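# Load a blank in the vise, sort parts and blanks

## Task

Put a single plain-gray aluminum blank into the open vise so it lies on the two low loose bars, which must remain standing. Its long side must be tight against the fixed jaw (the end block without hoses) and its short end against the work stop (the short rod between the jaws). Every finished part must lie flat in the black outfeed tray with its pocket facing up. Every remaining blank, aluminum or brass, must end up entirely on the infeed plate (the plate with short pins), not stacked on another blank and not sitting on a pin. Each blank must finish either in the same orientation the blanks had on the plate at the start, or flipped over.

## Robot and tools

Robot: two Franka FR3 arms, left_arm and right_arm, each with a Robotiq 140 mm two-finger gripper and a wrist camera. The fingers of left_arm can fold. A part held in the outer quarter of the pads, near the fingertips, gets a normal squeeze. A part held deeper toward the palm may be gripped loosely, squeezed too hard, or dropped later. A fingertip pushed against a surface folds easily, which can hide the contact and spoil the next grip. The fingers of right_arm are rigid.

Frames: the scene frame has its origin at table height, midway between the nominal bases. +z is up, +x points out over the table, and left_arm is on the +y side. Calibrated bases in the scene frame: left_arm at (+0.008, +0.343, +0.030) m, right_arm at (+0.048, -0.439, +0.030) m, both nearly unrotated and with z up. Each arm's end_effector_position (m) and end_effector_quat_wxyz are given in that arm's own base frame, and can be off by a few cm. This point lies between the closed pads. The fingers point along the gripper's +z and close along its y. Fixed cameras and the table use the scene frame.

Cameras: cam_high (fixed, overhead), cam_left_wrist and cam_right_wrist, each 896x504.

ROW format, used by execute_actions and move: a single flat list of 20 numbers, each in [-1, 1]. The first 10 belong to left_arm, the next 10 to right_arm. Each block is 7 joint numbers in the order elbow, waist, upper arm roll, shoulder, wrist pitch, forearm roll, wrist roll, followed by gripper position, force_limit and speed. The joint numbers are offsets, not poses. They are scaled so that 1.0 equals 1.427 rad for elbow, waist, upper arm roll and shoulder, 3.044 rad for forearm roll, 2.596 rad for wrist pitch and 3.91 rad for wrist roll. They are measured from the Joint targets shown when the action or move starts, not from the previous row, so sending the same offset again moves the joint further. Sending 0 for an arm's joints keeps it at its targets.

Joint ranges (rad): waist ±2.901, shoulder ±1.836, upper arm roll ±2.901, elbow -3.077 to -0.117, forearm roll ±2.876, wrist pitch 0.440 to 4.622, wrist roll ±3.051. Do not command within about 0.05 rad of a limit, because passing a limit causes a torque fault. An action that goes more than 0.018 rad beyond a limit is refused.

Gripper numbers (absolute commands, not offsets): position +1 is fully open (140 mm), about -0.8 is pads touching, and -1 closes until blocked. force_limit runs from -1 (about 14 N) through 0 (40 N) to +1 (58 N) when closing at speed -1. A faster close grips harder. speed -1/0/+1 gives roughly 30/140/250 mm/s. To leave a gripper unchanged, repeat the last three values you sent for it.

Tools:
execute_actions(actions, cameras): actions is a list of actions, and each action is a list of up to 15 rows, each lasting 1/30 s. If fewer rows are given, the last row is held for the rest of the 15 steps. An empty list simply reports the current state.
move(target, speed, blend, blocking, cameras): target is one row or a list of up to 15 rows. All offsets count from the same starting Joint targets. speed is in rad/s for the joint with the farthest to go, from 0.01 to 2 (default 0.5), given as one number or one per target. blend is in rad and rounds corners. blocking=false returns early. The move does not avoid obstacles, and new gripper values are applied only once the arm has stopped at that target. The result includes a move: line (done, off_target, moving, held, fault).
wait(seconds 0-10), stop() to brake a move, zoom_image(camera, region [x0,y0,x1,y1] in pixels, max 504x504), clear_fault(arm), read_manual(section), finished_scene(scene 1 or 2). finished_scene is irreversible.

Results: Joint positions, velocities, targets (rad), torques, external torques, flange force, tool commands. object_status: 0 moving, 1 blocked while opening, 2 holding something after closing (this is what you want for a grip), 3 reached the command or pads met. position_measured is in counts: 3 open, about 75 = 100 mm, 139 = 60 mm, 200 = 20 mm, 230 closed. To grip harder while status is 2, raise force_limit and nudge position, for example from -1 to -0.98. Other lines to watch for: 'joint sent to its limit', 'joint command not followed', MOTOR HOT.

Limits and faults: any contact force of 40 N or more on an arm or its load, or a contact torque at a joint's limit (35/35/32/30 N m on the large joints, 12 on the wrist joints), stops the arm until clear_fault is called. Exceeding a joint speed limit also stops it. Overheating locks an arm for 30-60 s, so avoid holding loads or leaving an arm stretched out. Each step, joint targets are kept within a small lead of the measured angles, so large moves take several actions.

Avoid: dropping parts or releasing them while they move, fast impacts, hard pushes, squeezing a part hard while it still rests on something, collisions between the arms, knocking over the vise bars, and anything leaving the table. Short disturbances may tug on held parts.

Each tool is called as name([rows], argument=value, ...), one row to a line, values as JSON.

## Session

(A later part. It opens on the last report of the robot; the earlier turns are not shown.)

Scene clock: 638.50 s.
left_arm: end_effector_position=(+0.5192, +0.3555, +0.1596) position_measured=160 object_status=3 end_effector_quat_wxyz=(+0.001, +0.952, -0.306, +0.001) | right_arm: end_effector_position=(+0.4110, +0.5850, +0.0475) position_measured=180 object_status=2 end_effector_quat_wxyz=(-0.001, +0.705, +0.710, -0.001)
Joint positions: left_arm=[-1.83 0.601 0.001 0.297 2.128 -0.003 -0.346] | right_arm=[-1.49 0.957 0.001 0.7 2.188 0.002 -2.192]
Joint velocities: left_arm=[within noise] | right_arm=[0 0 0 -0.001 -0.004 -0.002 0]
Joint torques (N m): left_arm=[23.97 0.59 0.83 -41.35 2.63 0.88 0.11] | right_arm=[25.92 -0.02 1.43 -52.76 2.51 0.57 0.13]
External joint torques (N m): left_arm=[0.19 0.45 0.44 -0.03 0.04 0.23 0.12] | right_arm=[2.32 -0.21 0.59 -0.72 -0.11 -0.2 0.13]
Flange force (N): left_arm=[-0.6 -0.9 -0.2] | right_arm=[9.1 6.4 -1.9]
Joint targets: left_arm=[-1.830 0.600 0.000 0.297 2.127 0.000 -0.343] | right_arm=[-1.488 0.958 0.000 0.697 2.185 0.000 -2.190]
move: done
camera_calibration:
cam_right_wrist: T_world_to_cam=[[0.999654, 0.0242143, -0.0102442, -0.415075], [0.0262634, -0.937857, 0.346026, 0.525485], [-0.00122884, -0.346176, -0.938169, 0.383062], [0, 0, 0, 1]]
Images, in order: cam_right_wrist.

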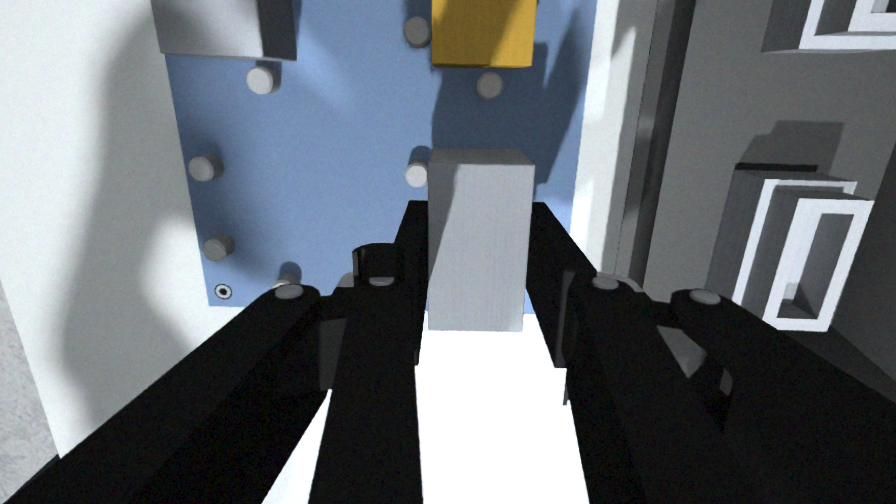

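move([
  [0,0,0,0,0,0,0,-0.25,-1,-1, 0.0565,0,0,-0.0780,-0.0739,0,0,-0.98,-0.05,-1],
  [0,0,0,0,0,0,0,-0.25,-1,-1, -0.3782,-0.2948,0,-0.3786,-0.0002,0,-0.1060,-0.98,-0.05,-1],
], speed=[0.3, 0.5], blend=0.06)

zoom_image(camera="cam_right_wrist", region=[340, 0, 600, 260])

Scene clock: 647.50 s.
left_arm: end_effector_position=(+0.5192, +0.3554, +0.1596) position_measured=160 object_status=3 end_effector_quat_wxyz=(+0.001, +0.952, -0.306, +0.001) | right_arm: end_effector_position=(+0.4968, +0.2956, +0.1577) position_measured=180 object_status=2 end_effector_quat_wxyz=(-0.002, +0.710, +0.704, -0.004)
Joint positions: left_arm=[-1.83 0.601 0.001 0.297 2.128 -0.003 -0.346] | right_arm=[-2.027 0.538 -0.002 0.161 2.179 0.002 -2.599]
Joint velocities: left_arm=[within noise] | right_arm=[0 0 0 0.001 -0.001 -0.002 -0.005]
Joint torques (N m): left_arm=[23.98 0.58 0.82 -41.38 2.64 0.88 0.11] | right_arm=[25.54 -0.27 1.24 -37.98 2.92 0.58 -0.22]
External joint torques (N m): left_arm=[0.08 0.55 0.52 0.1 0.04 0.23 0.11] | right_arm=[2.04 -0.3 1.05 -1.27 0.36 -0.2 -0.22]
Flange force (N): left_arm=[-0.8 -0.9 0.1] | right_arm=[2.1 3.3 -3.0]
Joint targets: left_arm=[-1.830 0.600 0.000 0.297 2.127 0.000 -0.343] | right_arm=[-2.027 0.537 0.000 0.157 2.184 0.000 -2.604]
move: done; blend cut to 0 rad at target 1
camera_calibration:
cam_left_wrist: T_world_to_cam=[[-0.583035, -0.812446, 0.00141565, 0.598269], [-0.764846, 0.549462, 0.336306, 0.15623], [-0.274008, 0.194995, -0.941752, 0.366156], [0, 0, 0, 1]]
cam_right_wrist: T_world_to_cam=[[0.99983, 0.00939078, -0.0158715, -0.48756], [0.014346, -0.936859, 0.349414, 0.218802], [-0.0115881, -0.349582, -0.936834, 0.392345], [0, 0, 0, 1]]

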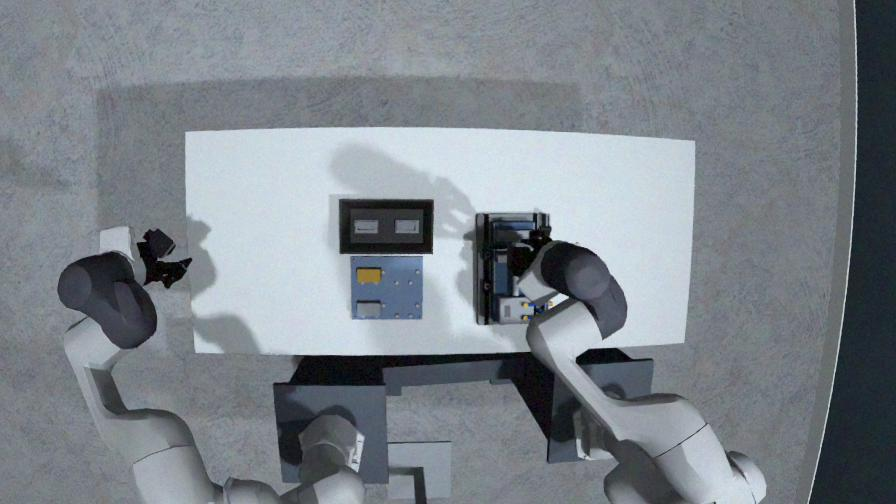

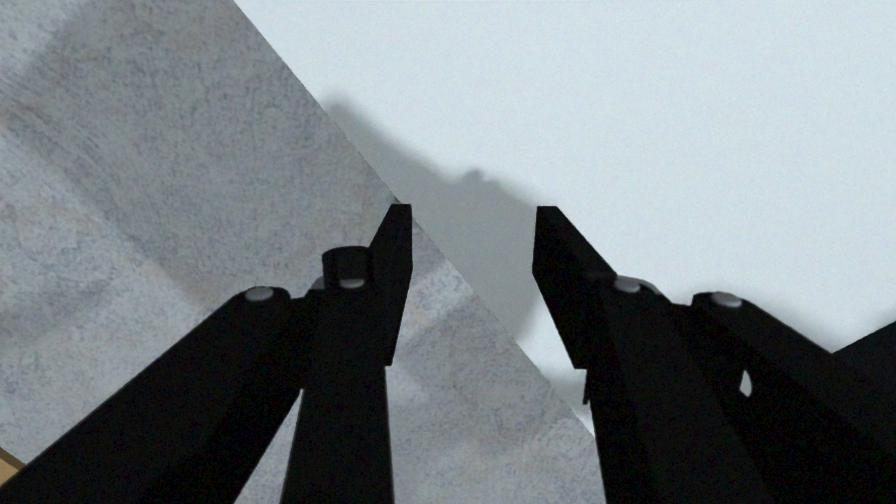

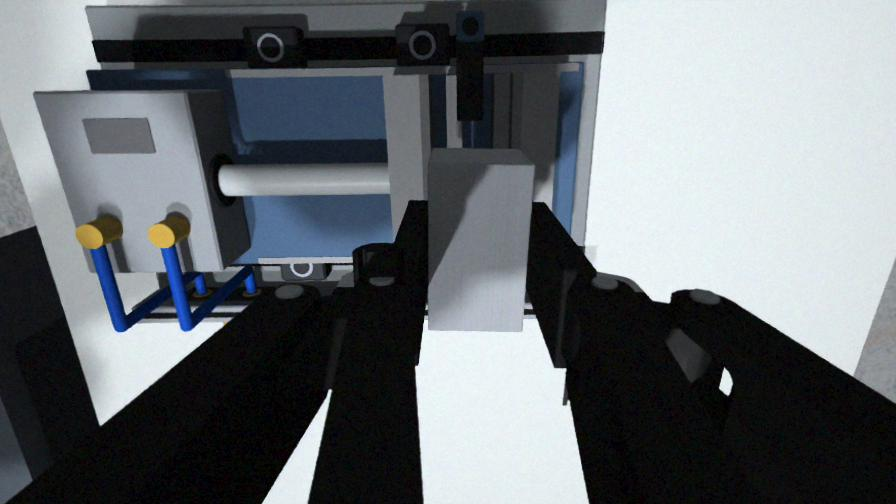

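Scaled by 1.938 from the camera's 896x504 image, which has a finer 1280x720 frame.

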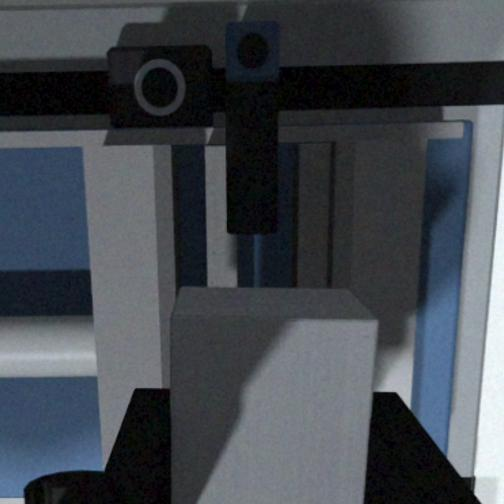

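zoom_image(camera="cam_right_wrist", region=[380, 50, 580, 170])

Scaled by 2.520 from the camera's 896x504 image, which has a finer 1280x720 frame.

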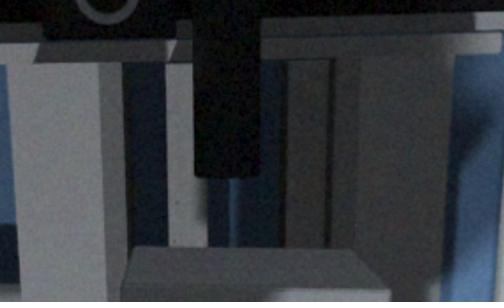

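move(target=[0,0,0,0,0,0,0,-0.25,-1,-1, -0.0180,0.0031,0,0.03135,0.02713,0,-0.00567,-0.98,-0.05,-1], speed=0.12, cameras=["cam_right_wrist"])

zoom_image(camera="cam_right_wrist", region=[370, 40, 590, 180])

Scene clock: 694.47 s.
left_arm: end_effector_position=(+0.5192, +0.3554, +0.1596) position_measured=160 object_status=3 end_effector_quat_wxyz=(+0.001, +0.952, -0.306, +0.001) | right_arm: end_effector_position=(+0.4974, +0.2975, +0.1274) position_measured=180 object_status=2 end_effector_quat_wxyz=(-0.002, +0.701, +0.713, -0.004)
Joint positions: left_arm=[-1.83 0.601 0.001 0.297 2.128 -0.003 -0.346] | right_arm=[-2.053 0.54 -0.002 0.203 2.248 0.002 -2.622]
Joint velocities: left_arm=[within noise] | right_arm=[0 0.002 0 0 0.003 -0.001 -0.005]
Joint torques (N m): left_arm=[24 0.6 0.85 -41.35 2.64 0.87 0.11] | right_arm=[25.13 0.12 1.18 -38.19 2.95 0.55 -0.27]
External joint torques (N m): left_arm=[0.04 0.55 0.55 0.24 0.03 0.22 0.11] | right_arm=[2.21 0.03 0.9 -0.56 0.4 -0.19 -0.27]
Flange force (N): left_arm=[-0.7 -1.2 0.3] | right_arm=[3.4 5.6 -1.9]
Joint targets: left_arm=[-1.830 0.600 0.000 0.297 2.127 0.000 -0.343] | right_arm=[-2.053 0.542 0.000 0.202 2.255 0.000 -2.626]
move: done
camera_calibration:
cam_right_wrist: T_world_to_cam=[[0.999301, 0.0342273, -0.0150033, -0.495867], [0.0373118, -0.936407, 0.348926, 0.219649], [-0.00210638, -0.349242, -0.93703, 0.359869], [0, 0, 0, 1]]
Images, in order: cam_right_wrist.

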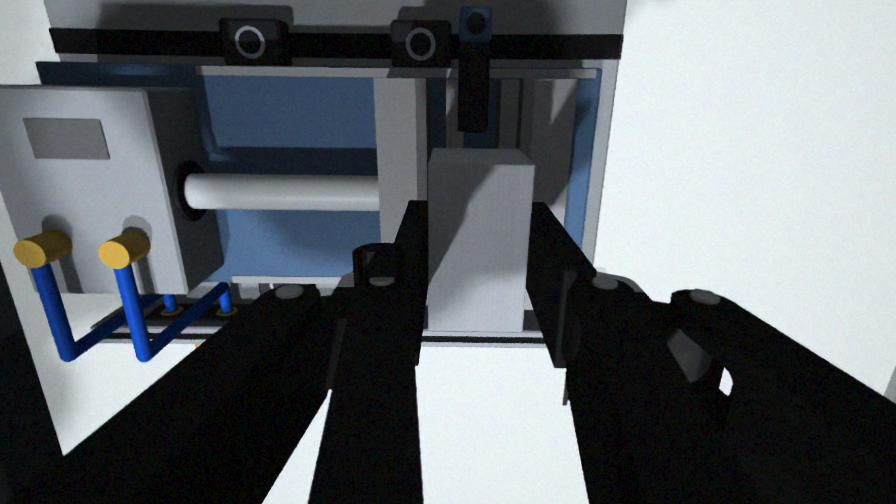

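Scaled by 2.291 from the camera's 896x504 image, which has a finer 1280x720 frame.

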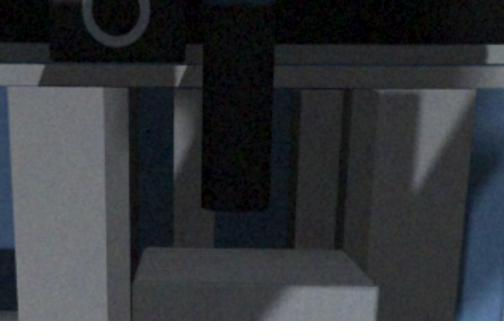

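execute_actions(actions=[], cameras=["cam_right_wrist"])

Scene clock: 725.57 s.
left_arm: end_effector_position=(+0.5192, +0.3554, +0.1596) position_measured=160 object_status=3 end_effector_quat_wxyz=(+0.001, +0.952, -0.306, +0.001) | right_arm: end_effector_position=(+0.4976, +0.2977, +0.1275) position_measured=180 object_status=2 end_effector_quat_wxyz=(-0.002, +0.700, +0.714, -0.003)
Joint names: [elbow, waist, upper arm roll, shoulder, wrist pitch, forearm roll, wrist roll]
Joint positions: left_arm=[-1.83 0.601 0.001 0.297 2.128 -0.003 -0.346] | right_arm=[-2.053 0.54 -0.002 0.203 2.249 0.002 -2.623]
Joint velocities: within noise
Joint torques (N m): left_arm=[24 0.54 0.87 -41.28 2.63 0.88 0.12] | right_arm=[25.13 0.11 1.21 -38.15 2.89 0.56 -0.22]
External joint torques (N m): left_arm=[0.13 0.7 0.74 0.17 0.03 0.24 0.12] | right_arm=[2.14 0.18 1.07 -0.41 0.33 -0.18 -0.22]
Flange force (N): left_arm=[-0.9 -1.4 0.1] | right_arm=[3.8 5.6 -1.8]
Joint targets: left_arm=[-1.830 0.600 0.000 0.297 2.127 0.000 -0.343] | right_arm=[-2.053 0.542 0.000 0.202 2.255 0.000 -2.626]
Tool commands: left_gripper/position=-0.25 left_gripper/force_limit=-1.0 left_gripper/speed=-1.0 right_gripper/position=-0.98 right_gripper/force_limit=-0.05 right_gripper/speed=-1.0
camera_calibration:
cam_right_wrist: T_world_to_cam=[[0.999254, 0.0359138, -0.0141779, -0.496679], [0.0386035, -0.936519, 0.348486, 0.219253], [-0.000762404, -0.348773, -0.937207, 0.359213], [0, 0, 0, 1]] pos_world=[0.488118, 0.348456, 0.253209]
Images, in order (width x height): cam_right_wrist 896x504.

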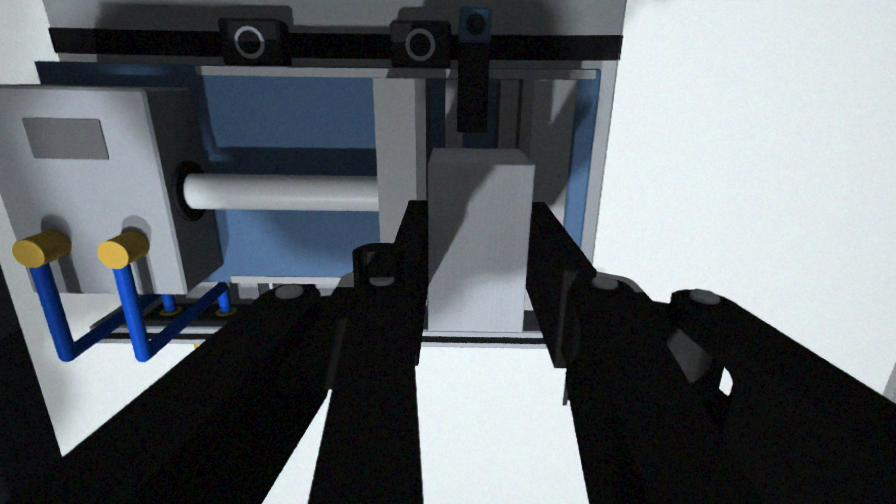

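move(target=[0,0,0,0,0,0,0,-0.25,-1,-1,-0.00967,0.00196,0,0.01563,0.01391,0,0.00069,-0.98,-0.05,-1], speed=0.06, cameras=["cam_right_wrist"])

Scene clock: 734.17 s.
left_arm: end_effector_position=(+0.5192, +0.3554, +0.1596) position_measured=160 object_status=3 end_effector_quat_wxyz=(+0.001, +0.952, -0.306, +0.001) | right_arm: end_effector_position=(+0.4966, +0.2989, +0.1121) position_measured=180 object_status=2 end_effector_quat_wxyz=(-0.002, +0.699, +0.715, -0.003)
Joint positions: left_arm=[-1.83 0.601 0.001 0.297 2.128 -0.003 -0.346] | right_arm=[-2.067 0.543 -0.002 0.225 2.285 0.002 -2.623]
Joint velocities: left_arm=[within noise] | right_arm=[0 0.001 0.001 0 0.004 -0.001 0]
Joint torques (N m): left_arm=[23.99 0.64 0.85 -41.33 2.66 0.86 0.11] | right_arm=[24.67 0.11 1.23 -38.33 2.9 0.54 -0.05]
External joint torques (N m): left_arm=[0.21 0.43 0.41 -0.05 0.07 0.21 0.12] | right_arm=[2.09 0.07 0.97 -0.4 0.36 -0.18 -0.04]
Flange force (N): left_arm=[-0.6 -0.9 -0.2] | right_arm=[3.8 5.4 -1.4]
Joint targets: left_arm=[-1.830 0.600 0.000 0.297 2.127 0.000 -0.343] | right_arm=[-2.067 0.545 0.000 0.224 2.291 0.000 -2.624]
move: done
camera_calibration:
cam_right_wrist: T_world_to_cam=[[0.99915, 0.0386912, -0.0142325, -0.496718], [0.0412256, -0.936363, 0.348605, 0.224464], [0.00016113, -0.348895, -0.937162, 0.344757], [0, 0, 0, 1]]
Images, in order: cam_right_wrist.

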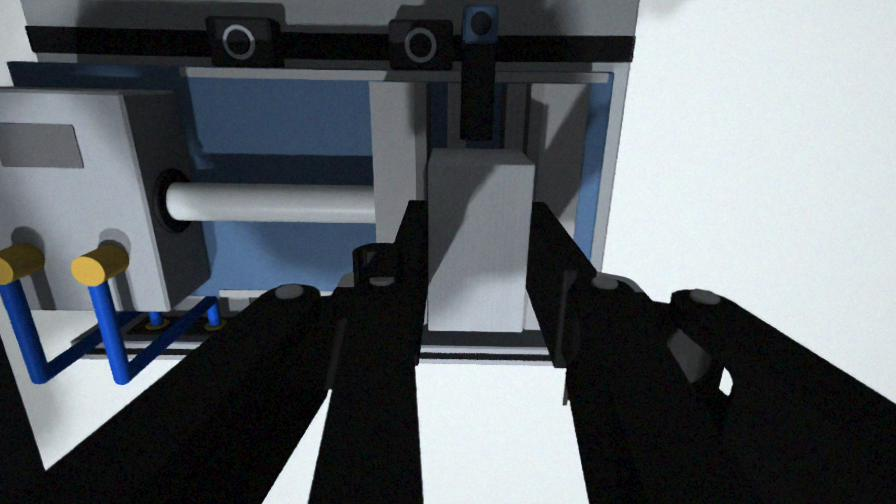

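zoom_image(camera="cam_right_wrist", region=[360, 60, 620, 210])

Scaled by 1.938 from the camera's 896x504 image, which has a finer 1280x720 frame.

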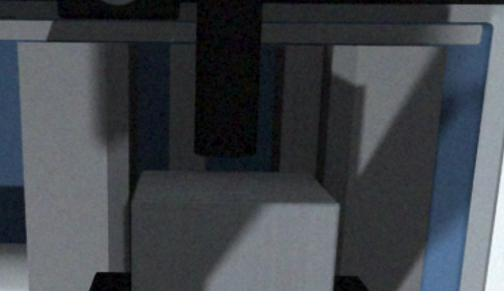

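zoom_image(camera="cam_right_wrist", region=[400, 100, 560, 190])

zoom_image(camera="cam_right_wrist", region=[360, 320, 600, 400])

Scaled by 3.150 from the camera's 896x504 image, which has a finer 1280x720 frame.

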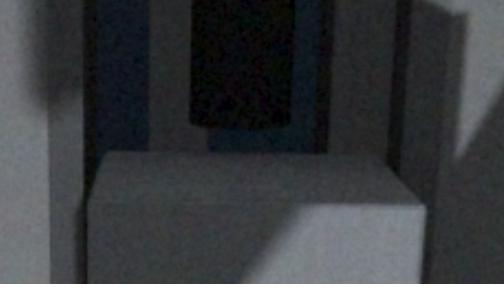

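Scaled by 2.100 from the camera's 896x504 image, which has a finer 1280x720 frame.

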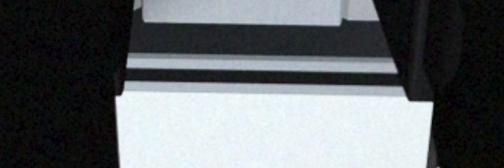

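move(target=[0,0,0,0,0,0,0,-0.25,-1,-1,-0.00156,0,0,0.00317,0.0026,0,0,-0.98,-0.05,-1], speed=0.05, cameras=[])

Scene clock: 770.23 s.
left_arm: end_effector_position=(+0.5192, +0.3554, +0.1596) position_measured=160 object_status=3 end_effector_quat_wxyz=(+0.001, +0.952, -0.306, +0.001) | right_arm: end_effector_position=(+0.4968, +0.2991, +0.1094) position_measured=180 object_status=2 end_effector_quat_wxyz=(-0.001, +0.699, +0.715, -0.003)
Joint positions: left_arm=[-1.83 0.601 0.001 0.297 2.128 -0.003 -0.346] | right_arm=[-2.069 0.543 -0.002 0.229 2.291 0.002 -2.623]
Joint velocities: left_arm=[within noise] | right_arm=[-0.001 0 0 0 0.003 0 -0.002]
Joint torques (N m): left_arm=[23.98 0.59 0.88 -41.37 2.65 0.87 0.08] | right_arm=[24.48 0.11 1.17 -38.22 2.9 0.53 -0.11]
External joint torques (N m): left_arm=[0.24 0.42 0.46 -0.11 0.07 0.23 0.08] | right_arm=[1.94 0.14 0.96 -0.19 0.35 -0.18 -0.11]
Flange force (N): left_arm=[-0.5 -0.9 -0.2] | right_arm=[3.8 5.4 -1.0]
Joint targets: left_arm=[-1.830 0.600 0.000 0.297 2.127 0.000 -0.343] | right_arm=[-2.069 0.545 0.000 0.229 2.297 0.000 -2.624]
move: done

move(target=[0,0,0,0,0,0,0,-0.25,-1,-1,-0.00104,0,0,0.00212,0.00173,0,0,-0.98,-0.05,-1], speed=0.05, cameras=["cam_right_wrist"])

Scene clock: 773.20 s.
left_arm: end_effector_position=(+0.5192, +0.3554, +0.1596) position_measured=160 object_status=3 end_effector_quat_wxyz=(+0.001, +0.952, -0.306, +0.001) | right_arm: end_effector_position=(+0.4968, +0.2991, +0.1074) position_measured=180 object_status=2 end_effector_quat_wxyz=(-0.001, +0.699, +0.715, -0.003)
Joint positions: left_arm=[-1.83 0.601 0.001 0.297 2.128 -0.003 -0.346] | right_arm=[-2.07 0.543 -0.002 0.232 2.296 0.002 -2.623]
Joint torques (N m): left_arm=[24.01 0.56 0.86 -41.39 2.66 0.86 0.08] | right_arm=[24.33 0.15 1.14 -38.1 3.05 0.53 -0.11]
External joint torques (N m): left_arm=[0.05 0.51 0.55 0.22 0.05 0.22 0.08] | right_arm=[1.76 0.23 0.99 0.13 0.49 -0.18 -0.11]
Flange force (N): left_arm=[-0.6 -1.1 0.3] | right_arm=[3.9 5.3 0.0]
Joint targets: left_arm=[-1.830 0.600 0.000 0.297 2.127 0.000 -0.343] | right_arm=[-2.070 0.545 0.000 0.232 2.302 0.000 -2.624]
move: done
camera_calibration:
cam_right_wrist: T_world_to_cam=[[0.999155, 0.038801, -0.0135284, -0.497097], [0.0410831, -0.936493, 0.34827, 0.226394], [0.000844014, -0.348532, -0.937297, 0.34004], [0, 0, 0, 1]]
Images, in order: cam_right_wrist.

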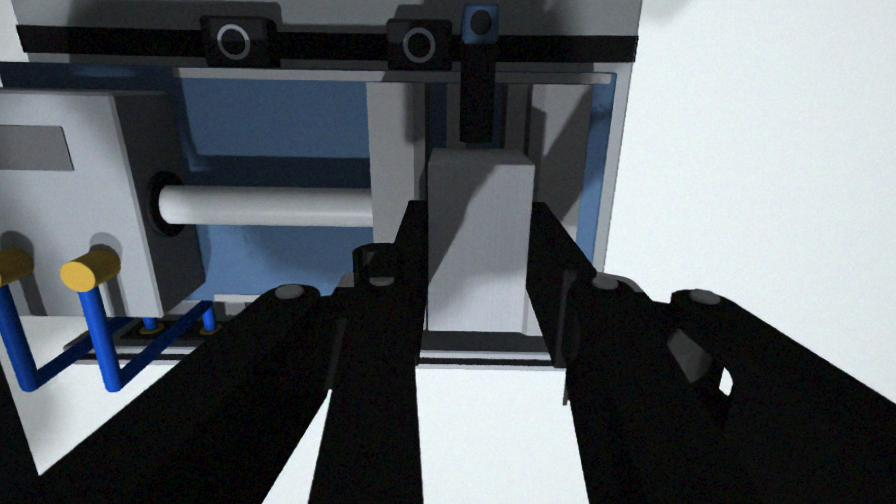

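zoom_image(camera="cam_right_wrist", region=[400, 100, 560, 190])

Scaled by 3.150 from the camera's 896x504 image, which has a finer 1280x720 frame.

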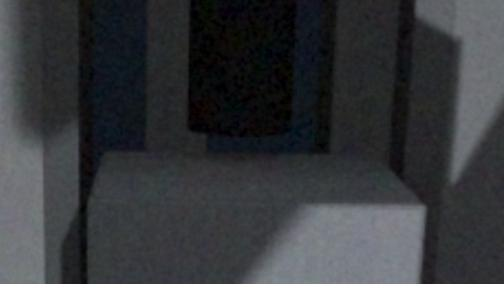

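move(target=[0,0,0,0,0,0,0,-0.25,-1,-1,-0.00104,0,0,0.00212,0.00173,0,0,-0.98,-0.05,-1], speed=0.05, cameras=[])

Scene clock: 778.13 s.
left_arm: end_effector_position=(+0.5192, +0.3554, +0.1596) position_measured=160 object_status=3 end_effector_quat_wxyz=(+0.001, +0.952, -0.306, +0.001) | right_arm: end_effector_position=(+0.4968, +0.2991, +0.1054) position_measured=180 object_status=2 end_effector_quat_wxyz=(-0.001, +0.699, +0.715, -0.003)
Joint positions: left_arm=[-1.83 0.601 0.001 0.297 2.128 -0.003 -0.346] | right_arm=[-2.071 0.543 -0.002 0.235 2.3 0.002 -2.623]
Joint velocities: left_arm=[within noise] | right_arm=[0.001 0.001 -0.001 0.001 0.003 0 -0.001]
Joint torques (N m): left_arm=[23.99 0.61 0.88 -41.35 2.66 0.87 0.09] | right_arm=[24.26 0.11 1.12 -38.21 2.87 0.51 -0.09]
External joint torques (N m): left_arm=[0.05 0.53 0.55 0.22 0.04 0.22 0.09] | right_arm=[1.77 0.1 0.87 0.08 0.31 -0.2 -0.09]
Flange force (N): left_arm=[-0.7 -1.1 0.3] | right_arm=[3.8 5.5 -0.5]
Joint targets: left_arm=[-1.830 0.600 0.000 0.297 2.127 0.000 -0.343] | right_arm=[-2.072 0.545 0.000 0.235 2.306 0.000 -2.624]
move: done

move(target=[0,0,0,0,0,0,0,-0.25,-1,-1,-0.00078,0,0,0.00159,0.0013,0,0,-0.98,-0.05,-1], speed=0.05, cameras=[])

move(target=[0,0,0,0,0,0,0,-0.25,-1,-1,-0.00078,0,0,0.00159,0.0013,0,0,-0.98,-0.05,-1], speed=0.05, cameras=["cam_right_wrist"])

Scene clock: 780.97 s.
left_arm: end_effector_position=(+0.5192, +0.3554, +0.1596) position_measured=160 object_status=3 end_effector_quat_wxyz=(+0.001, +0.952, -0.306, +0.001) | right_arm: end_effector_position=(+0.4968, +0.2991, +0.1039) position_measured=180 object_status=2 end_effector_quat_wxyz=(-0.001, +0.699, +0.715, -0.003)
Joint positions: left_arm=[-1.83 0.601 0.001 0.297 2.128 -0.003 -0.346] | right_arm=[-2.073 0.543 -0.002 0.237 2.304 0.002 -2.623]
Joint torques (N m): left_arm=[23.97 0.6 0.87 -41.39 2.66 0.86 0.08] | right_arm=[24.21 0.05 1.2 -38.29 2.89 0.52 -0.05]
External joint torques (N m): left_arm=[0.25 0.55 0.56 -0.21 0.08 0.22 0.08] | right_arm=[1.68 0.09 1 0.05 0.32 -0.19 -0.05]
Flange force (N): left_arm=[-0.8 -0.7 -0.3] | right_arm=[3.7 5.1 -0.4]
Joint targets: left_arm=[-1.830 0.600 0.000 0.297 2.127 0.000 -0.343] | right_arm=[-2.073 0.545 0.000 0.237 2.310 0.000 -2.624]
move: done

Scene clock: 781.67 s.
left_arm: end_effector_position=(+0.5192, +0.3554, +0.1596) position_measured=160 object_status=3 end_effector_quat_wxyz=(+0.001, +0.952, -0.306, +0.001) | right_arm: end_effector_position=(+0.4968, +0.2991, +0.1024) position_measured=180 object_status=2 end_effector_quat_wxyz=(-0.001, +0.699, +0.715, -0.003)
Joint positions: left_arm=[-1.83 0.601 0.001 0.297 2.128 -0.003 -0.346] | right_arm=[-2.074 0.543 -0.002 0.24 2.307 0.002 -2.623]
Joint torques (N m): left_arm=[24.03 0.63 0.86 -41.31 2.65 0.87 0.12] | right_arm=[24.18 0.06 1.22 -38.28 3.04 0.51 -0.06]
External joint torques (N m): left_arm=[0.23 0.5 0.49 0.04 0.07 0.23 0.12] | right_arm=[1.64 0.01 0.93 0.18 0.46 -0.19 -0.06]
Flange force (N): left_arm=[-0.6 -1.3 -0.1] | right_arm=[3.5 5.2 0.1]
Joint targets: left_arm=[-1.830 0.600 0.000 0.297 2.127 0.000 -0.343] | right_arm=[-2.074 0.545 0.000 0.239 2.313 0.000 -2.624]
move: done
camera_calibration:
cam_right_wrist: T_world_to_cam=[[0.999155, 0.0388396, -0.0134143, -0.497174], [0.0410796, -0.936505, 0.34824, 0.228147], [0.000962986, -0.348497, -0.937309, 0.335319], [0, 0, 0, 1]]
Images, in order: cam_right_wrist.

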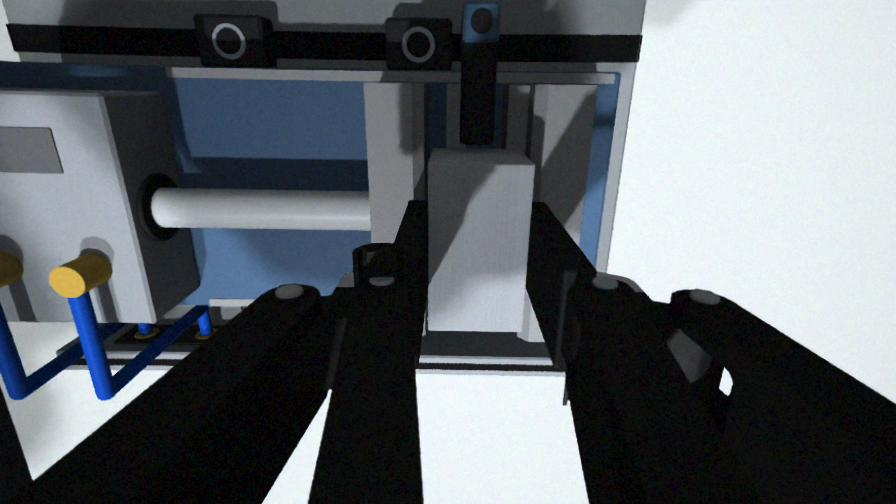

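move(target=[0,0,0,0,0,0,0,-0.25,-1,-1,-0.00052,0,0,0.00106,0.00087,0,0,-0.98,-0.05,-1], speed=0.05, cameras=[])

move(target=[0,0,0,0,0,0,0,-0.25,-1,-1,-0.00052,0,0,0.00106,0.00087,0,0,-0.98,-0.05,-1], speed=0.05, cameras=["cam_right_wrist"])

Scene clock: 786.97 s.
left_arm: end_effector_position=(+0.5192, +0.3554, +0.1596) position_measured=160 object_status=3 end_effector_quat_wxyz=(+0.001, +0.952, -0.306, +0.001) | right_arm: end_effector_position=(+0.4968, +0.2992, +0.1015) position_measured=180 object_status=2 end_effector_quat_wxyz=(-0.001, +0.699, +0.715, -0.003)
Joint positions: left_arm=[-1.83 0.601 0.001 0.297 2.128 -0.003 -0.346] | right_arm=[-2.074 0.543 -0.002 0.241 2.31 0.002 -2.623]
Joint torques (N m): left_arm=[23.99 0.62 0.82 -41.35 2.67 0.87 0.12] | right_arm=[24.31 0.03 1.13 -38.31 2.91 0.53 -0.07]
External joint torques (N m): left_arm=[0.09 0.64 0.57 0.16 0.07 0.23 0.12] | right_arm=[1.86 -0.01 0.86 0.12 0.34 -0.17 -0.07]
Flange force (N): left_arm=[-0.8 -1.1 0.2] | right_arm=[3.9 5.9 -0.4]
Joint targets: left_arm=[-1.830 0.600 0.000 0.297 2.127 0.000 -0.343] | right_arm=[-2.075 0.545 0.000 0.241 2.315 0.000 -2.624]
move: done

Scene clock: 787.67 s.
left_arm: end_effector_position=(+0.5192, +0.3554, +0.1596) position_measured=160 object_status=3 end_effector_quat_wxyz=(+0.001, +0.952, -0.306, +0.001) | right_arm: end_effector_position=(+0.4968, +0.2991, +0.1005) position_measured=180 object_status=2 end_effector_quat_wxyz=(-0.001, +0.699, +0.715, -0.003)
Joint positions: left_arm=[-1.83 0.601 0.001 0.297 2.128 -0.003 -0.346] | right_arm=[-2.075 0.543 -0.002 0.243 2.312 0.002 -2.623]
Joint torques (N m): left_arm=[23.99 0.62 0.86 -41.36 2.67 0.86 0.11] | right_arm=[24.19 0.11 1.15 -38.31 2.93 0.52 -0.04]
External joint torques (N m): left_arm=[0.21 0.55 0.54 -0.09 0.08 0.22 0.11] | right_arm=[1.93 0.28 1.06 -0.13 0.4 -0.18 -0.04]
Flange force (N): left_arm=[-0.8 -0.8 -0.2] | right_arm=[4.1 5.3 -0.7]
Joint targets: left_arm=[-1.830 0.600 0.000 0.297 2.127 0.000 -0.343] | right_arm=[-2.075 0.545 0.000 0.242 2.318 0.000 -2.624]
move: done
camera_calibration:
cam_right_wrist: T_world_to_cam=[[0.999156, 0.038859, -0.0132807, -0.497227], [0.0410512, -0.936527, 0.348184, 0.228875], [0.00109234, -0.348435, -0.937332, 0.333393], [0, 0, 0, 1]]
Images, in order: cam_right_wrist.

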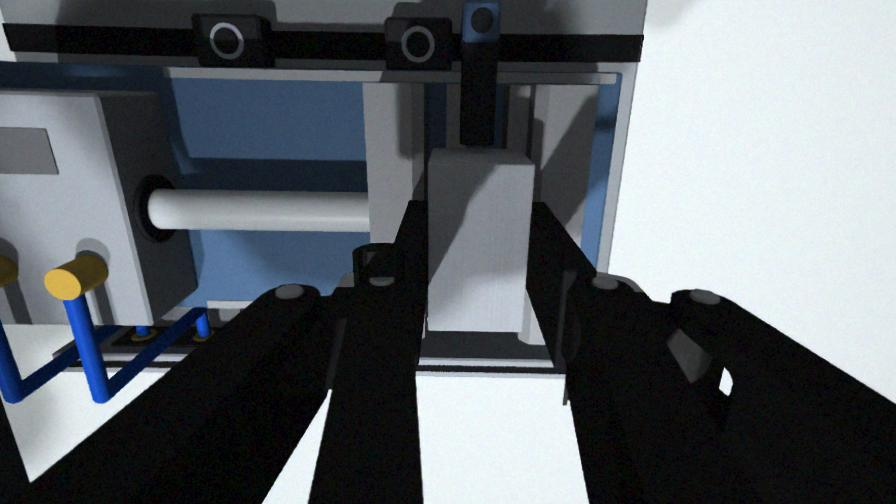

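zoom_image(camera="cam_right_wrist", region=[400, 80, 560, 170])

zoom_image(camera="cam_right_wrist", region=[400, 290, 580, 390])

Scaled by 3.150 from the camera's 896x504 image, which has a finer 1280x720 frame.

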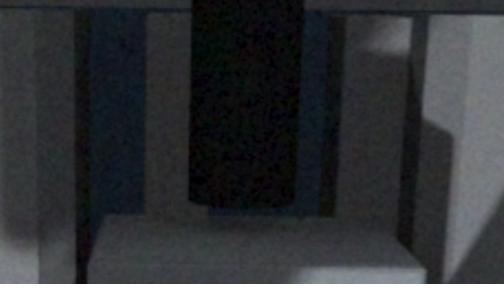

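Scaled by 2.800 from the camera's 896x504 image, which has a finer 1280x720 frame.

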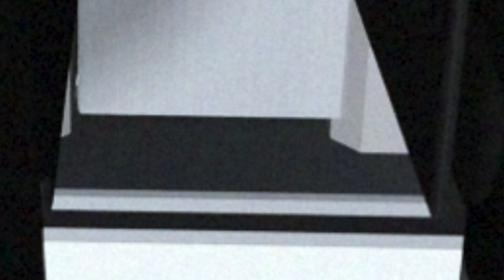

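move(target=[0,0,0,0,0,0,0,-0.25,-1,-1,-0.00052,0,0,0.00106,0.00087,0,0,-0.98,-0.05,-1], speed=0.05, cameras=[])

move(target=[0,0,0,0,0,0,0,-0.25,-1,-1,-0.00052,0,0,0.00106,0.00087,0,0,-0.98,-0.05,-1], speed=0.05, cameras=["cam_right_wrist"])

Scene clock: 809.00 s.
left_arm: end_effector_position=(+0.5192, +0.3554, +0.1596) position_measured=160 object_status=3 end_effector_quat_wxyz=(+0.001, +0.952, -0.306, +0.001) | right_arm: end_effector_position=(+0.4970, +0.2993, +0.1000) position_measured=180 object_status=2 end_effector_quat_wxyz=(-0.001, +0.699, +0.715, -0.002)
Joint positions: left_arm=[-1.83 0.601 0.001 0.297 2.128 -0.003 -0.346] | right_arm=[-2.076 0.543 -0.002 0.243 2.314 0.002 -2.623]
Joint torques (N m): left_arm=[23.98 0.62 0.88 -41.41 2.67 0.86 0.09] | right_arm=[24.07 0.08 1.22 -37.94 2.97 0.52 -0.07]
External joint torques (N m): left_arm=[0.1 0.74 0.73 0.07 0.07 0.22 0.09] | right_arm=[1.58 0.12 1.02 0.62 0.39 -0.18 -0.07]
Flange force (N): left_arm=[-1.1 -1.0 0.1] | right_arm=[4.2 5.9 0.8]
Joint targets: left_arm=[-1.830 0.600 0.000 0.297 2.127 0.000 -0.343] | right_arm=[-2.076 0.545 0.000 0.244 2.320 0.000 -2.624]
move: done

Scene clock: 809.70 s.
left_arm: end_effector_position=(+0.5192, +0.3554, +0.1596) position_measured=160 object_status=3 end_effector_quat_wxyz=(+0.001, +0.952, -0.306, +0.001) | right_arm: end_effector_position=(+0.4974, +0.2995, +0.1000) position_measured=180 object_status=2 end_effector_quat_wxyz=(-0.001, +0.699, +0.715, -0.002)
Joint positions: left_arm=[-1.83 0.601 0.001 0.297 2.128 -0.003 -0.346] | right_arm=[-2.076 0.543 -0.002 0.244 2.316 0.002 -2.623]
Joint torques (N m): left_arm=[23.98 0.57 0.89 -41.36 2.67 0.86 0.1] | right_arm=[23.65 0.06 1.2 -37.16 3.04 0.52 -0.13]
External joint torques (N m): left_arm=[0.17 0.65 0.7 -0.02 0.08 0.22 0.1] | right_arm=[1.36 0.11 1 1.1 0.49 -0.18 -0.13]
Flange force (N): left_arm=[-0.9 -0.9 0.0] | right_arm=[4.2 6.3 1.9]
Joint targets: left_arm=[-1.830 0.600 0.000 0.297 2.127 0.000 -0.343] | right_arm=[-2.077 0.545 0.000 0.245 2.322 0.000 -2.624]
move: done
camera_calibration:
cam_right_wrist: T_world_to_cam=[[0.999181, 0.0388937, -0.0111592, -0.4981], [0.0403482, -0.936957, 0.347106, 0.229971], [0.00304458, -0.347272, -0.937759, 0.331779], [0, 0, 0, 1]]
Images, in order: cam_right_wrist.

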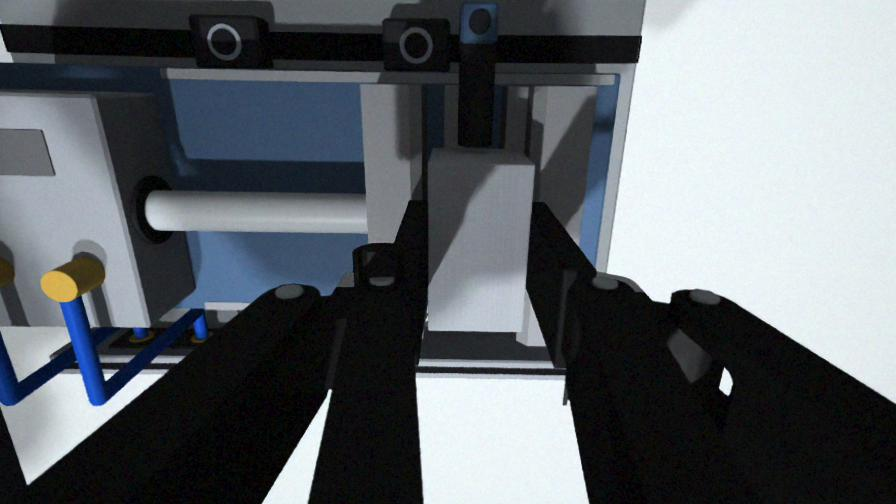

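zoom_image(camera="cam_right_wrist", region=[400, 80, 560, 170])

zoom_image(camera="cam_right_wrist", region=[400, 290, 580, 390])

Scaled by 3.150 from the camera's 896x504 image, which has a finer 1280x720 frame.

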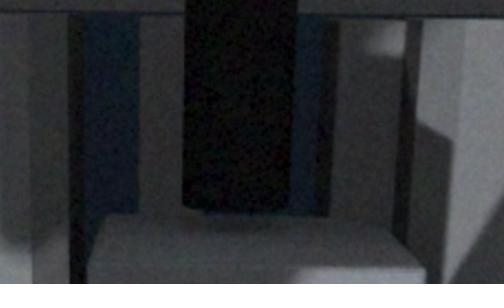

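Scaled by 2.800 from the camera's 896x504 image, which has a finer 1280x720 frame.

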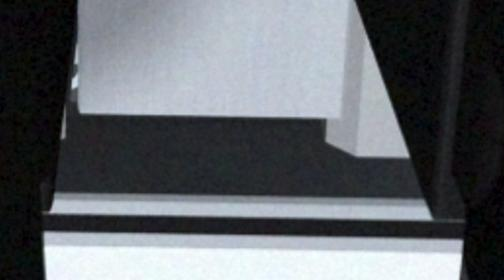

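zoom_image(camera="cam_right_wrist", region=[510, 150, 620, 250])

zoom_image(camera="cam_right_wrist", region=[350, 150, 460, 250])

Scaled by 4.582 from the camera's 896x504 image, which has a finer 1280x720 frame.

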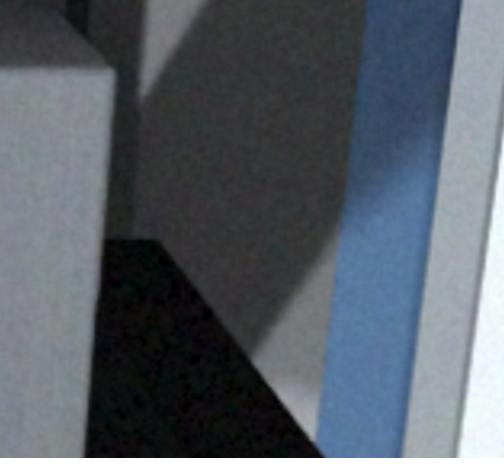

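Scaled by 4.582 from the camera's 896x504 image, which has a finer 1280x720 frame.

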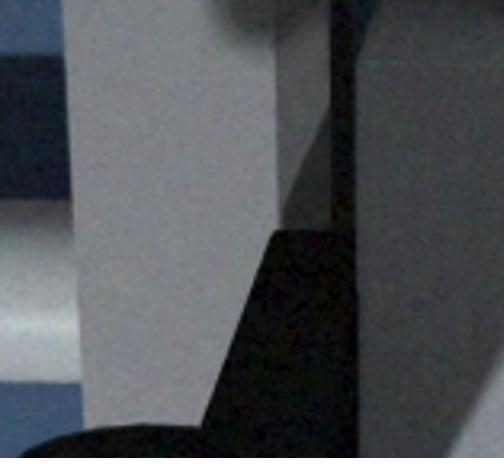

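move(target=[0,0,0,0,0,0,0,-0.25,-1,-1,0.027285,0,0,-0.046156,-0.040356,0,0,-0.98,-0.05,-1], speed=0.15, cameras=["cam_right_wrist"])

Scene clock: 910.27 s.
left_arm: end_effector_position=(+0.5192, +0.3554, +0.1596) position_measured=160 object_status=3 end_effector_quat_wxyz=(+0.001, +0.952, -0.306, +0.001) | right_arm: end_effector_position=(+0.4980, +0.3000, +0.1431) position_measured=180 object_status=2 end_effector_quat_wxyz=(-0.001, +0.699, +0.715, +0.000)
Joint positions: left_arm=[-1.83 0.601 0.001 0.297 2.128 -0.003 -0.346] | right_arm=[-2.04 0.543 -0.002 0.182 2.221 0.002 -2.623]
Joint velocities: left_arm=[within noise] | right_arm=[-0.001 0.001 -0.001 0.001 -0.004 -0.002 -0.001]
Joint torques (N m): left_arm=[23.99 0.61 0.85 -41.41 2.67 0.88 0.14] | right_arm=[25.53 0.02 1.07 -37.79 2.35 0.59 -0.1]
External joint torques (N m): left_arm=[0.07 0.63 0.61 0.13 0.06 0.24 0.14] | right_arm=[2.18 -0.04 0.82 -0.45 -0.24 -0.17 -0.1]
Flange force (N): left_arm=[-0.9 -1.0 0.2] | right_arm=[4.0 6.3 -3.3]
Joint targets: left_arm=[-1.830 0.600 0.000 0.297 2.127 0.000 -0.343] | right_arm=[-2.038 0.545 0.000 0.180 2.217 0.000 -2.624]
move: done
camera_calibration:
cam_right_wrist: T_world_to_cam=[[0.999193, 0.0391541, -0.00899569, -0.498559], [0.0398486, -0.937483, 0.345743, 0.21601], [0.00510395, -0.345823, -0.938286, 0.371047], [0, 0, 0, 1]]
Images, in order: cam_right_wrist.

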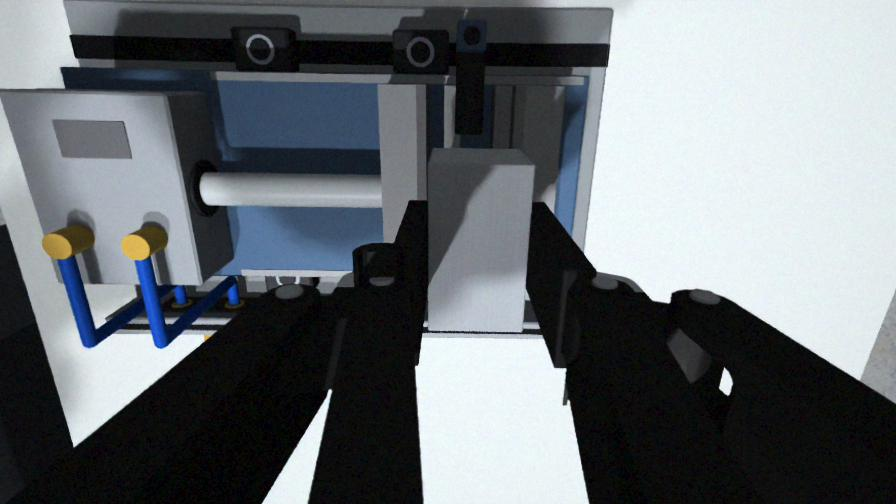

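zoom_image(camera="cam_right_wrist", region=[360, 70, 600, 160])

move(target=[0,0,0,0,0,0,0,-0.25,-1,-1,0.122526,-0.029026,0,0.085605,-0.020295,0,-0.010596,-0.98,-0.05,-1], speed=0.2, cameras=["cam_right_wrist"])

zoom_image(camera="cam_right_wrist", region=[240, 70, 480, 160])

Scaled by 2.100 from the camera's 896x504 image, which has a finer 1280x720 frame.

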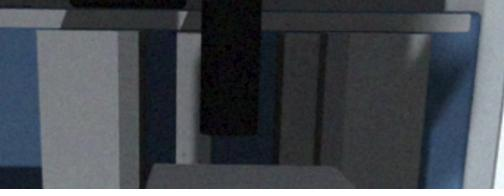

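Scene clock: 914.17 s.
left_arm: end_effector_position=(+0.5192, +0.3554, +0.1596) position_measured=160 object_status=3 end_effector_quat_wxyz=(+0.001, +0.952, -0.306, +0.001) | right_arm: end_effector_position=(+0.5468, +0.3017, +0.1437) position_measured=180 object_status=2 end_effector_quat_wxyz=(-0.001, +0.700, +0.714, +0.000)
Joint positions: left_arm=[-1.83 0.601 0.001 0.297 2.128 -0.003 -0.346] | right_arm=[-1.866 0.505 -0.001 0.302 2.168 0.002 -2.66]
Joint velocities: left_arm=[within noise] | right_arm=[0.001 -0.001 0.001 0.001 -0.002 0.001 -0.007]
Joint torques (N m): left_arm=[23.96 0.58 0.84 -41.33 2.66 0.86 0.08] | right_arm=[26.46 -0.66 1.13 -41.57 2.43 0.6 -0.27]
External joint torques (N m): left_arm=[-0.02 0.67 0.65 0.31 0.04 0.22 0.08] | right_arm=[2.74 -0.53 0.94 0.03 -0.14 -0.19 -0.27]
Flange force (N): left_arm=[-0.8 -1.1 0.4] | right_arm=[5.1 10.8 -3.1]
Joint targets: left_arm=[-1.830 0.600 0.000 0.297 2.127 0.000 -0.343] | right_arm=[-1.863 0.503 0.000 0.302 2.165 0.000 -2.665]
move: done
camera_calibration:
cam_right_wrist: T_world_to_cam=[[0.999242, 0.0379811, -0.00854595, -0.547165], [0.0385939, -0.937622, 0.345507, 0.216212], [0.00510984, -0.345575, -0.938377, 0.371807], [0, 0, 0, 1]]
Images, in order: cam_right_wrist.

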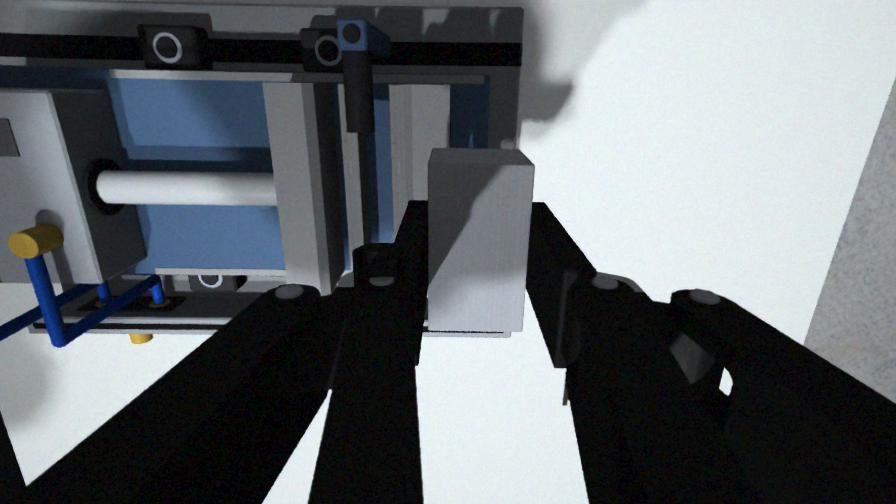

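Scaled by 2.100 from the camera's 896x504 image, which has a finer 1280x720 frame.

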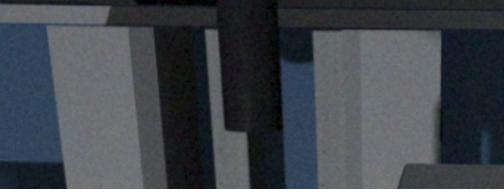

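zoom_image(camera="cam_right_wrist", region=[260, 75, 420, 165])

zoom_image(camera="cam_right_wrist", region=[260, 150, 420, 240])

zoom_image(camera="cam_right_wrist", region=[360, 75, 520, 165])

Scaled by 3.150 from the camera's 896x504 image, which has a finer 1280x720 frame.

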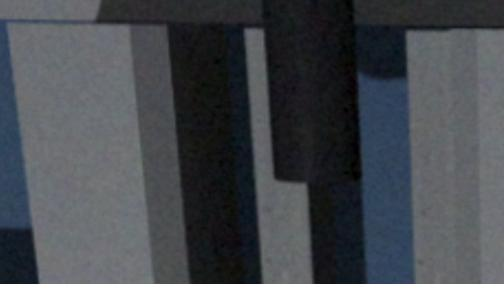

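Scaled by 3.150 from the camera's 896x504 image, which has a finer 1280x720 frame.

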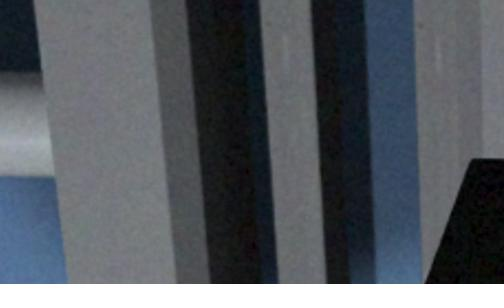

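Scaled by 3.150 from the camera's 896x504 image, which has a finer 1280x720 frame.

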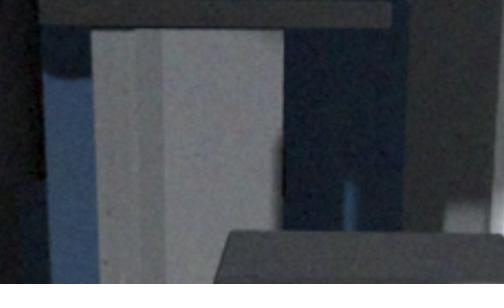

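move([
  [0,0,0,0,0,0,0,-0.25,-1,-1,0.301336,-0.048774,0,0.232587,-0.037791,0,-0.0178,-0.98,-0.05,-1],
  [0,0,0,0,0,0,0,-0.25,-1,-1,0.272844,-0.048774,0,0.299211,0.014493,0,-0.0178,-0.98,-0.05,-1],
], speed=[0.4,0.15], blend=[0.03,0], cameras=["cam_right_wrist"])

Scene clock: 986.30 s.
left_arm: end_effector_position=(+0.5192, +0.3554, +0.1596) position_measured=160 object_status=3 end_effector_quat_wxyz=(+0.001, +0.952, -0.306, +0.001) | right_arm: end_effector_position=(+0.6487, +0.3010, +0.0320) position_measured=180 object_status=2 end_effector_quat_wxyz=(-0.002, +0.699, +0.715, -0.005)
Joint positions: left_arm=[-1.83 0.601 0.001 0.297 2.128 -0.003 -0.346] | right_arm=[-1.475 0.435 -0.001 0.732 2.196 0.002 -2.731]
Joint velocities: left_arm=[within noise] | right_arm=[-0.001 0 0 0.002 0.004 0.001 -0.002]
Joint torques (N m): left_arm=[23.98 0.58 0.89 -41.32 2.67 0.87 0.1] | right_arm=[25.67 -0.32 1.49 -53.27 2.93 0.58 -0.19]
External joint torques (N m): left_arm=[0.16 0.51 0.57 0.04 0.08 0.23 0.1] | right_arm=[2.27 -0.13 0.93 -0.77 0.39 -0.19 -0.19]
Flange force (N): left_arm=[-0.7 -1.0 0.0] | right_arm=[3.6 8.9 -1.0]
Joint targets: left_arm=[-1.830 0.600 0.000 0.297 2.127 0.000 -0.343] | right_arm=[-1.474 0.434 0.000 0.728 2.202 0.000 -2.735]
move: done; blend cut to 0 rad at target 1
camera_calibration:
cam_right_wrist: T_world_to_cam=[[0.999056, 0.0397981, -0.0174398, -0.650102], [0.0433835, -0.936082, 0.349097, 0.246552], [-0.0024317, -0.349524, -0.936924, 0.272323], [0, 0, 0, 1]]
Images, in order: cam_right_wrist.

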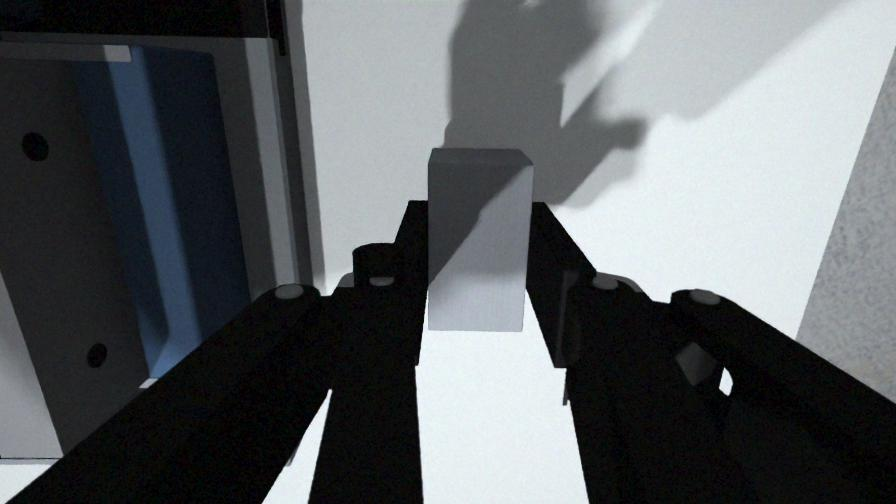

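move(target=[0,0,0,0,0,0,0,-0.25,-1,-1,-0.000336,0,0,0.004255,0.002524,0,0,-0.98,-0.05,-1], speed=0.05, cameras=[])

move(target=[0,0,0,0,0,0,0,-0.25,-1,-1,-0.000168,0,0,0.002128,0.001262,0,0,-0.98,-0.05,-1], speed=0.05, cameras=[])

move(target=[0,0,0,0,0,0,0,-0.25,-1,-1,-0.000126,0,0,0.001596,0.000946,0,0,-0.98,-0.05,-1], speed=0.05, cameras=[])

Scene clock: 991.60 s.
left_arm: end_effector_position=(+0.5192, +0.3554, +0.1596) position_measured=160 object_status=3 end_effector_quat_wxyz=(+0.001, +0.952, -0.306, +0.001) | right_arm: end_effector_position=(+0.6495, +0.3014, +0.0297) position_measured=180 object_status=2 end_effector_quat_wxyz=(-0.002, +0.699, +0.715, -0.003)
Joint positions: left_arm=[-1.83 0.601 0.001 0.297 2.128 -0.003 -0.346] | right_arm=[-1.475 0.435 -0.001 0.736 2.203 0.002 -2.732]
Joint velocities: left_arm=[within noise] | right_arm=[0 0 -0.001 -0.001 0.005 0.001 0]
Joint torques (N m): left_arm=[23.95 0.58 0.86 -41.31 2.67 0.87 0.11] | right_arm=[25.67 -0.38 1.57 -52.66 2.98 0.58 -0.22]
External joint torques (N m): left_arm=[0.2 0.49 0.53 -0.05 0.09 0.23 0.11] | right_arm=[2.23 -0.37 0.87 0.06 0.43 -0.19 -0.22]
Flange force (N): left_arm=[-0.7 -0.9 -0.1] | right_arm=[4.3 11.3 0.4]
Joint targets: left_arm=[-1.830 0.600 0.000 0.297 2.127 0.000 -0.343] | right_arm=[-1.474 0.434 0.000 0.735 2.209 0.000 -2.735]
move: done

Scene clock: 992.30 s.
left_arm: end_effector_position=(+0.5192, +0.3554, +0.1596) position_measured=160 object_status=3 end_effector_quat_wxyz=(+0.001, +0.952, -0.306, +0.001) | right_arm: end_effector_position=(+0.6498, +0.3015, +0.0279) position_measured=180 object_status=2 end_effector_quat_wxyz=(-0.002, +0.699, +0.715, -0.003)
Joint positions: left_arm=[-1.83 0.601 0.001 0.297 2.128 -0.003 -0.346] | right_arm=[-1.475 0.435 -0.001 0.738 2.206 0.002 -2.732]
Joint torques (N m): left_arm=[23.97 0.64 0.93 -41.39 2.67 0.85 0.1] | right_arm=[25.54 -0.25 1.56 -52.7 2.95 0.59 -0.21]
External joint torques (N m): left_arm=[0.12 0.64 0.68 0.02 0.07 0.21 0.1] | right_arm=[2 -0.56 0.62 0.19 0.37 -0.19 -0.21]
Flange force (N): left_arm=[-1.0 -0.9 0.0] | right_arm=[3.7 10.7 0.6]
Joint targets: left_arm=[-1.830 0.600 0.000 0.297 2.127 0.000 -0.343] | right_arm=[-1.475 0.434 0.000 0.738 2.212 0.000 -2.735]
move: done

Scene clock: 993.00 s.
left_arm: end_effector_position=(+0.5192, +0.3554, +0.1596) position_measured=160 object_status=3 end_effector_quat_wxyz=(+0.001, +0.952, -0.306, +0.001) | right_arm: end_effector_position=(+0.6499, +0.3015, +0.0265) position_measured=180 object_status=2 end_effector_quat_wxyz=(-0.002, +0.699, +0.715, -0.003)
Joint positions: left_arm=[-1.83 0.601 0.001 0.297 2.128 -0.003 -0.346] | right_arm=[-1.475 0.435 -0.001 0.741 2.209 0.002 -2.732]
Joint torques (N m): left_arm=[23.98 0.58 0.87 -41.41 2.68 0.87 0.1] | right_arm=[25.42 -0.34 1.52 -52.71 2.97 0.59 -0.19]
External joint torques (N m): left_arm=[0.12 0.63 0.66 0.02 0.08 0.22 0.1] | right_arm=[2.13 -0.28 0.84 -0.18 0.43 -0.18 -0.19]
Flange force (N): left_arm=[-0.9 -0.8 0.1] | right_arm=[3.9 10.0 0.1]
Joint targets: left_arm=[-1.830 0.600 0.000 0.297 2.127 0.000 -0.343] | right_arm=[-1.475 0.434 0.000 0.740 2.215 0.000 -2.735]
move: done


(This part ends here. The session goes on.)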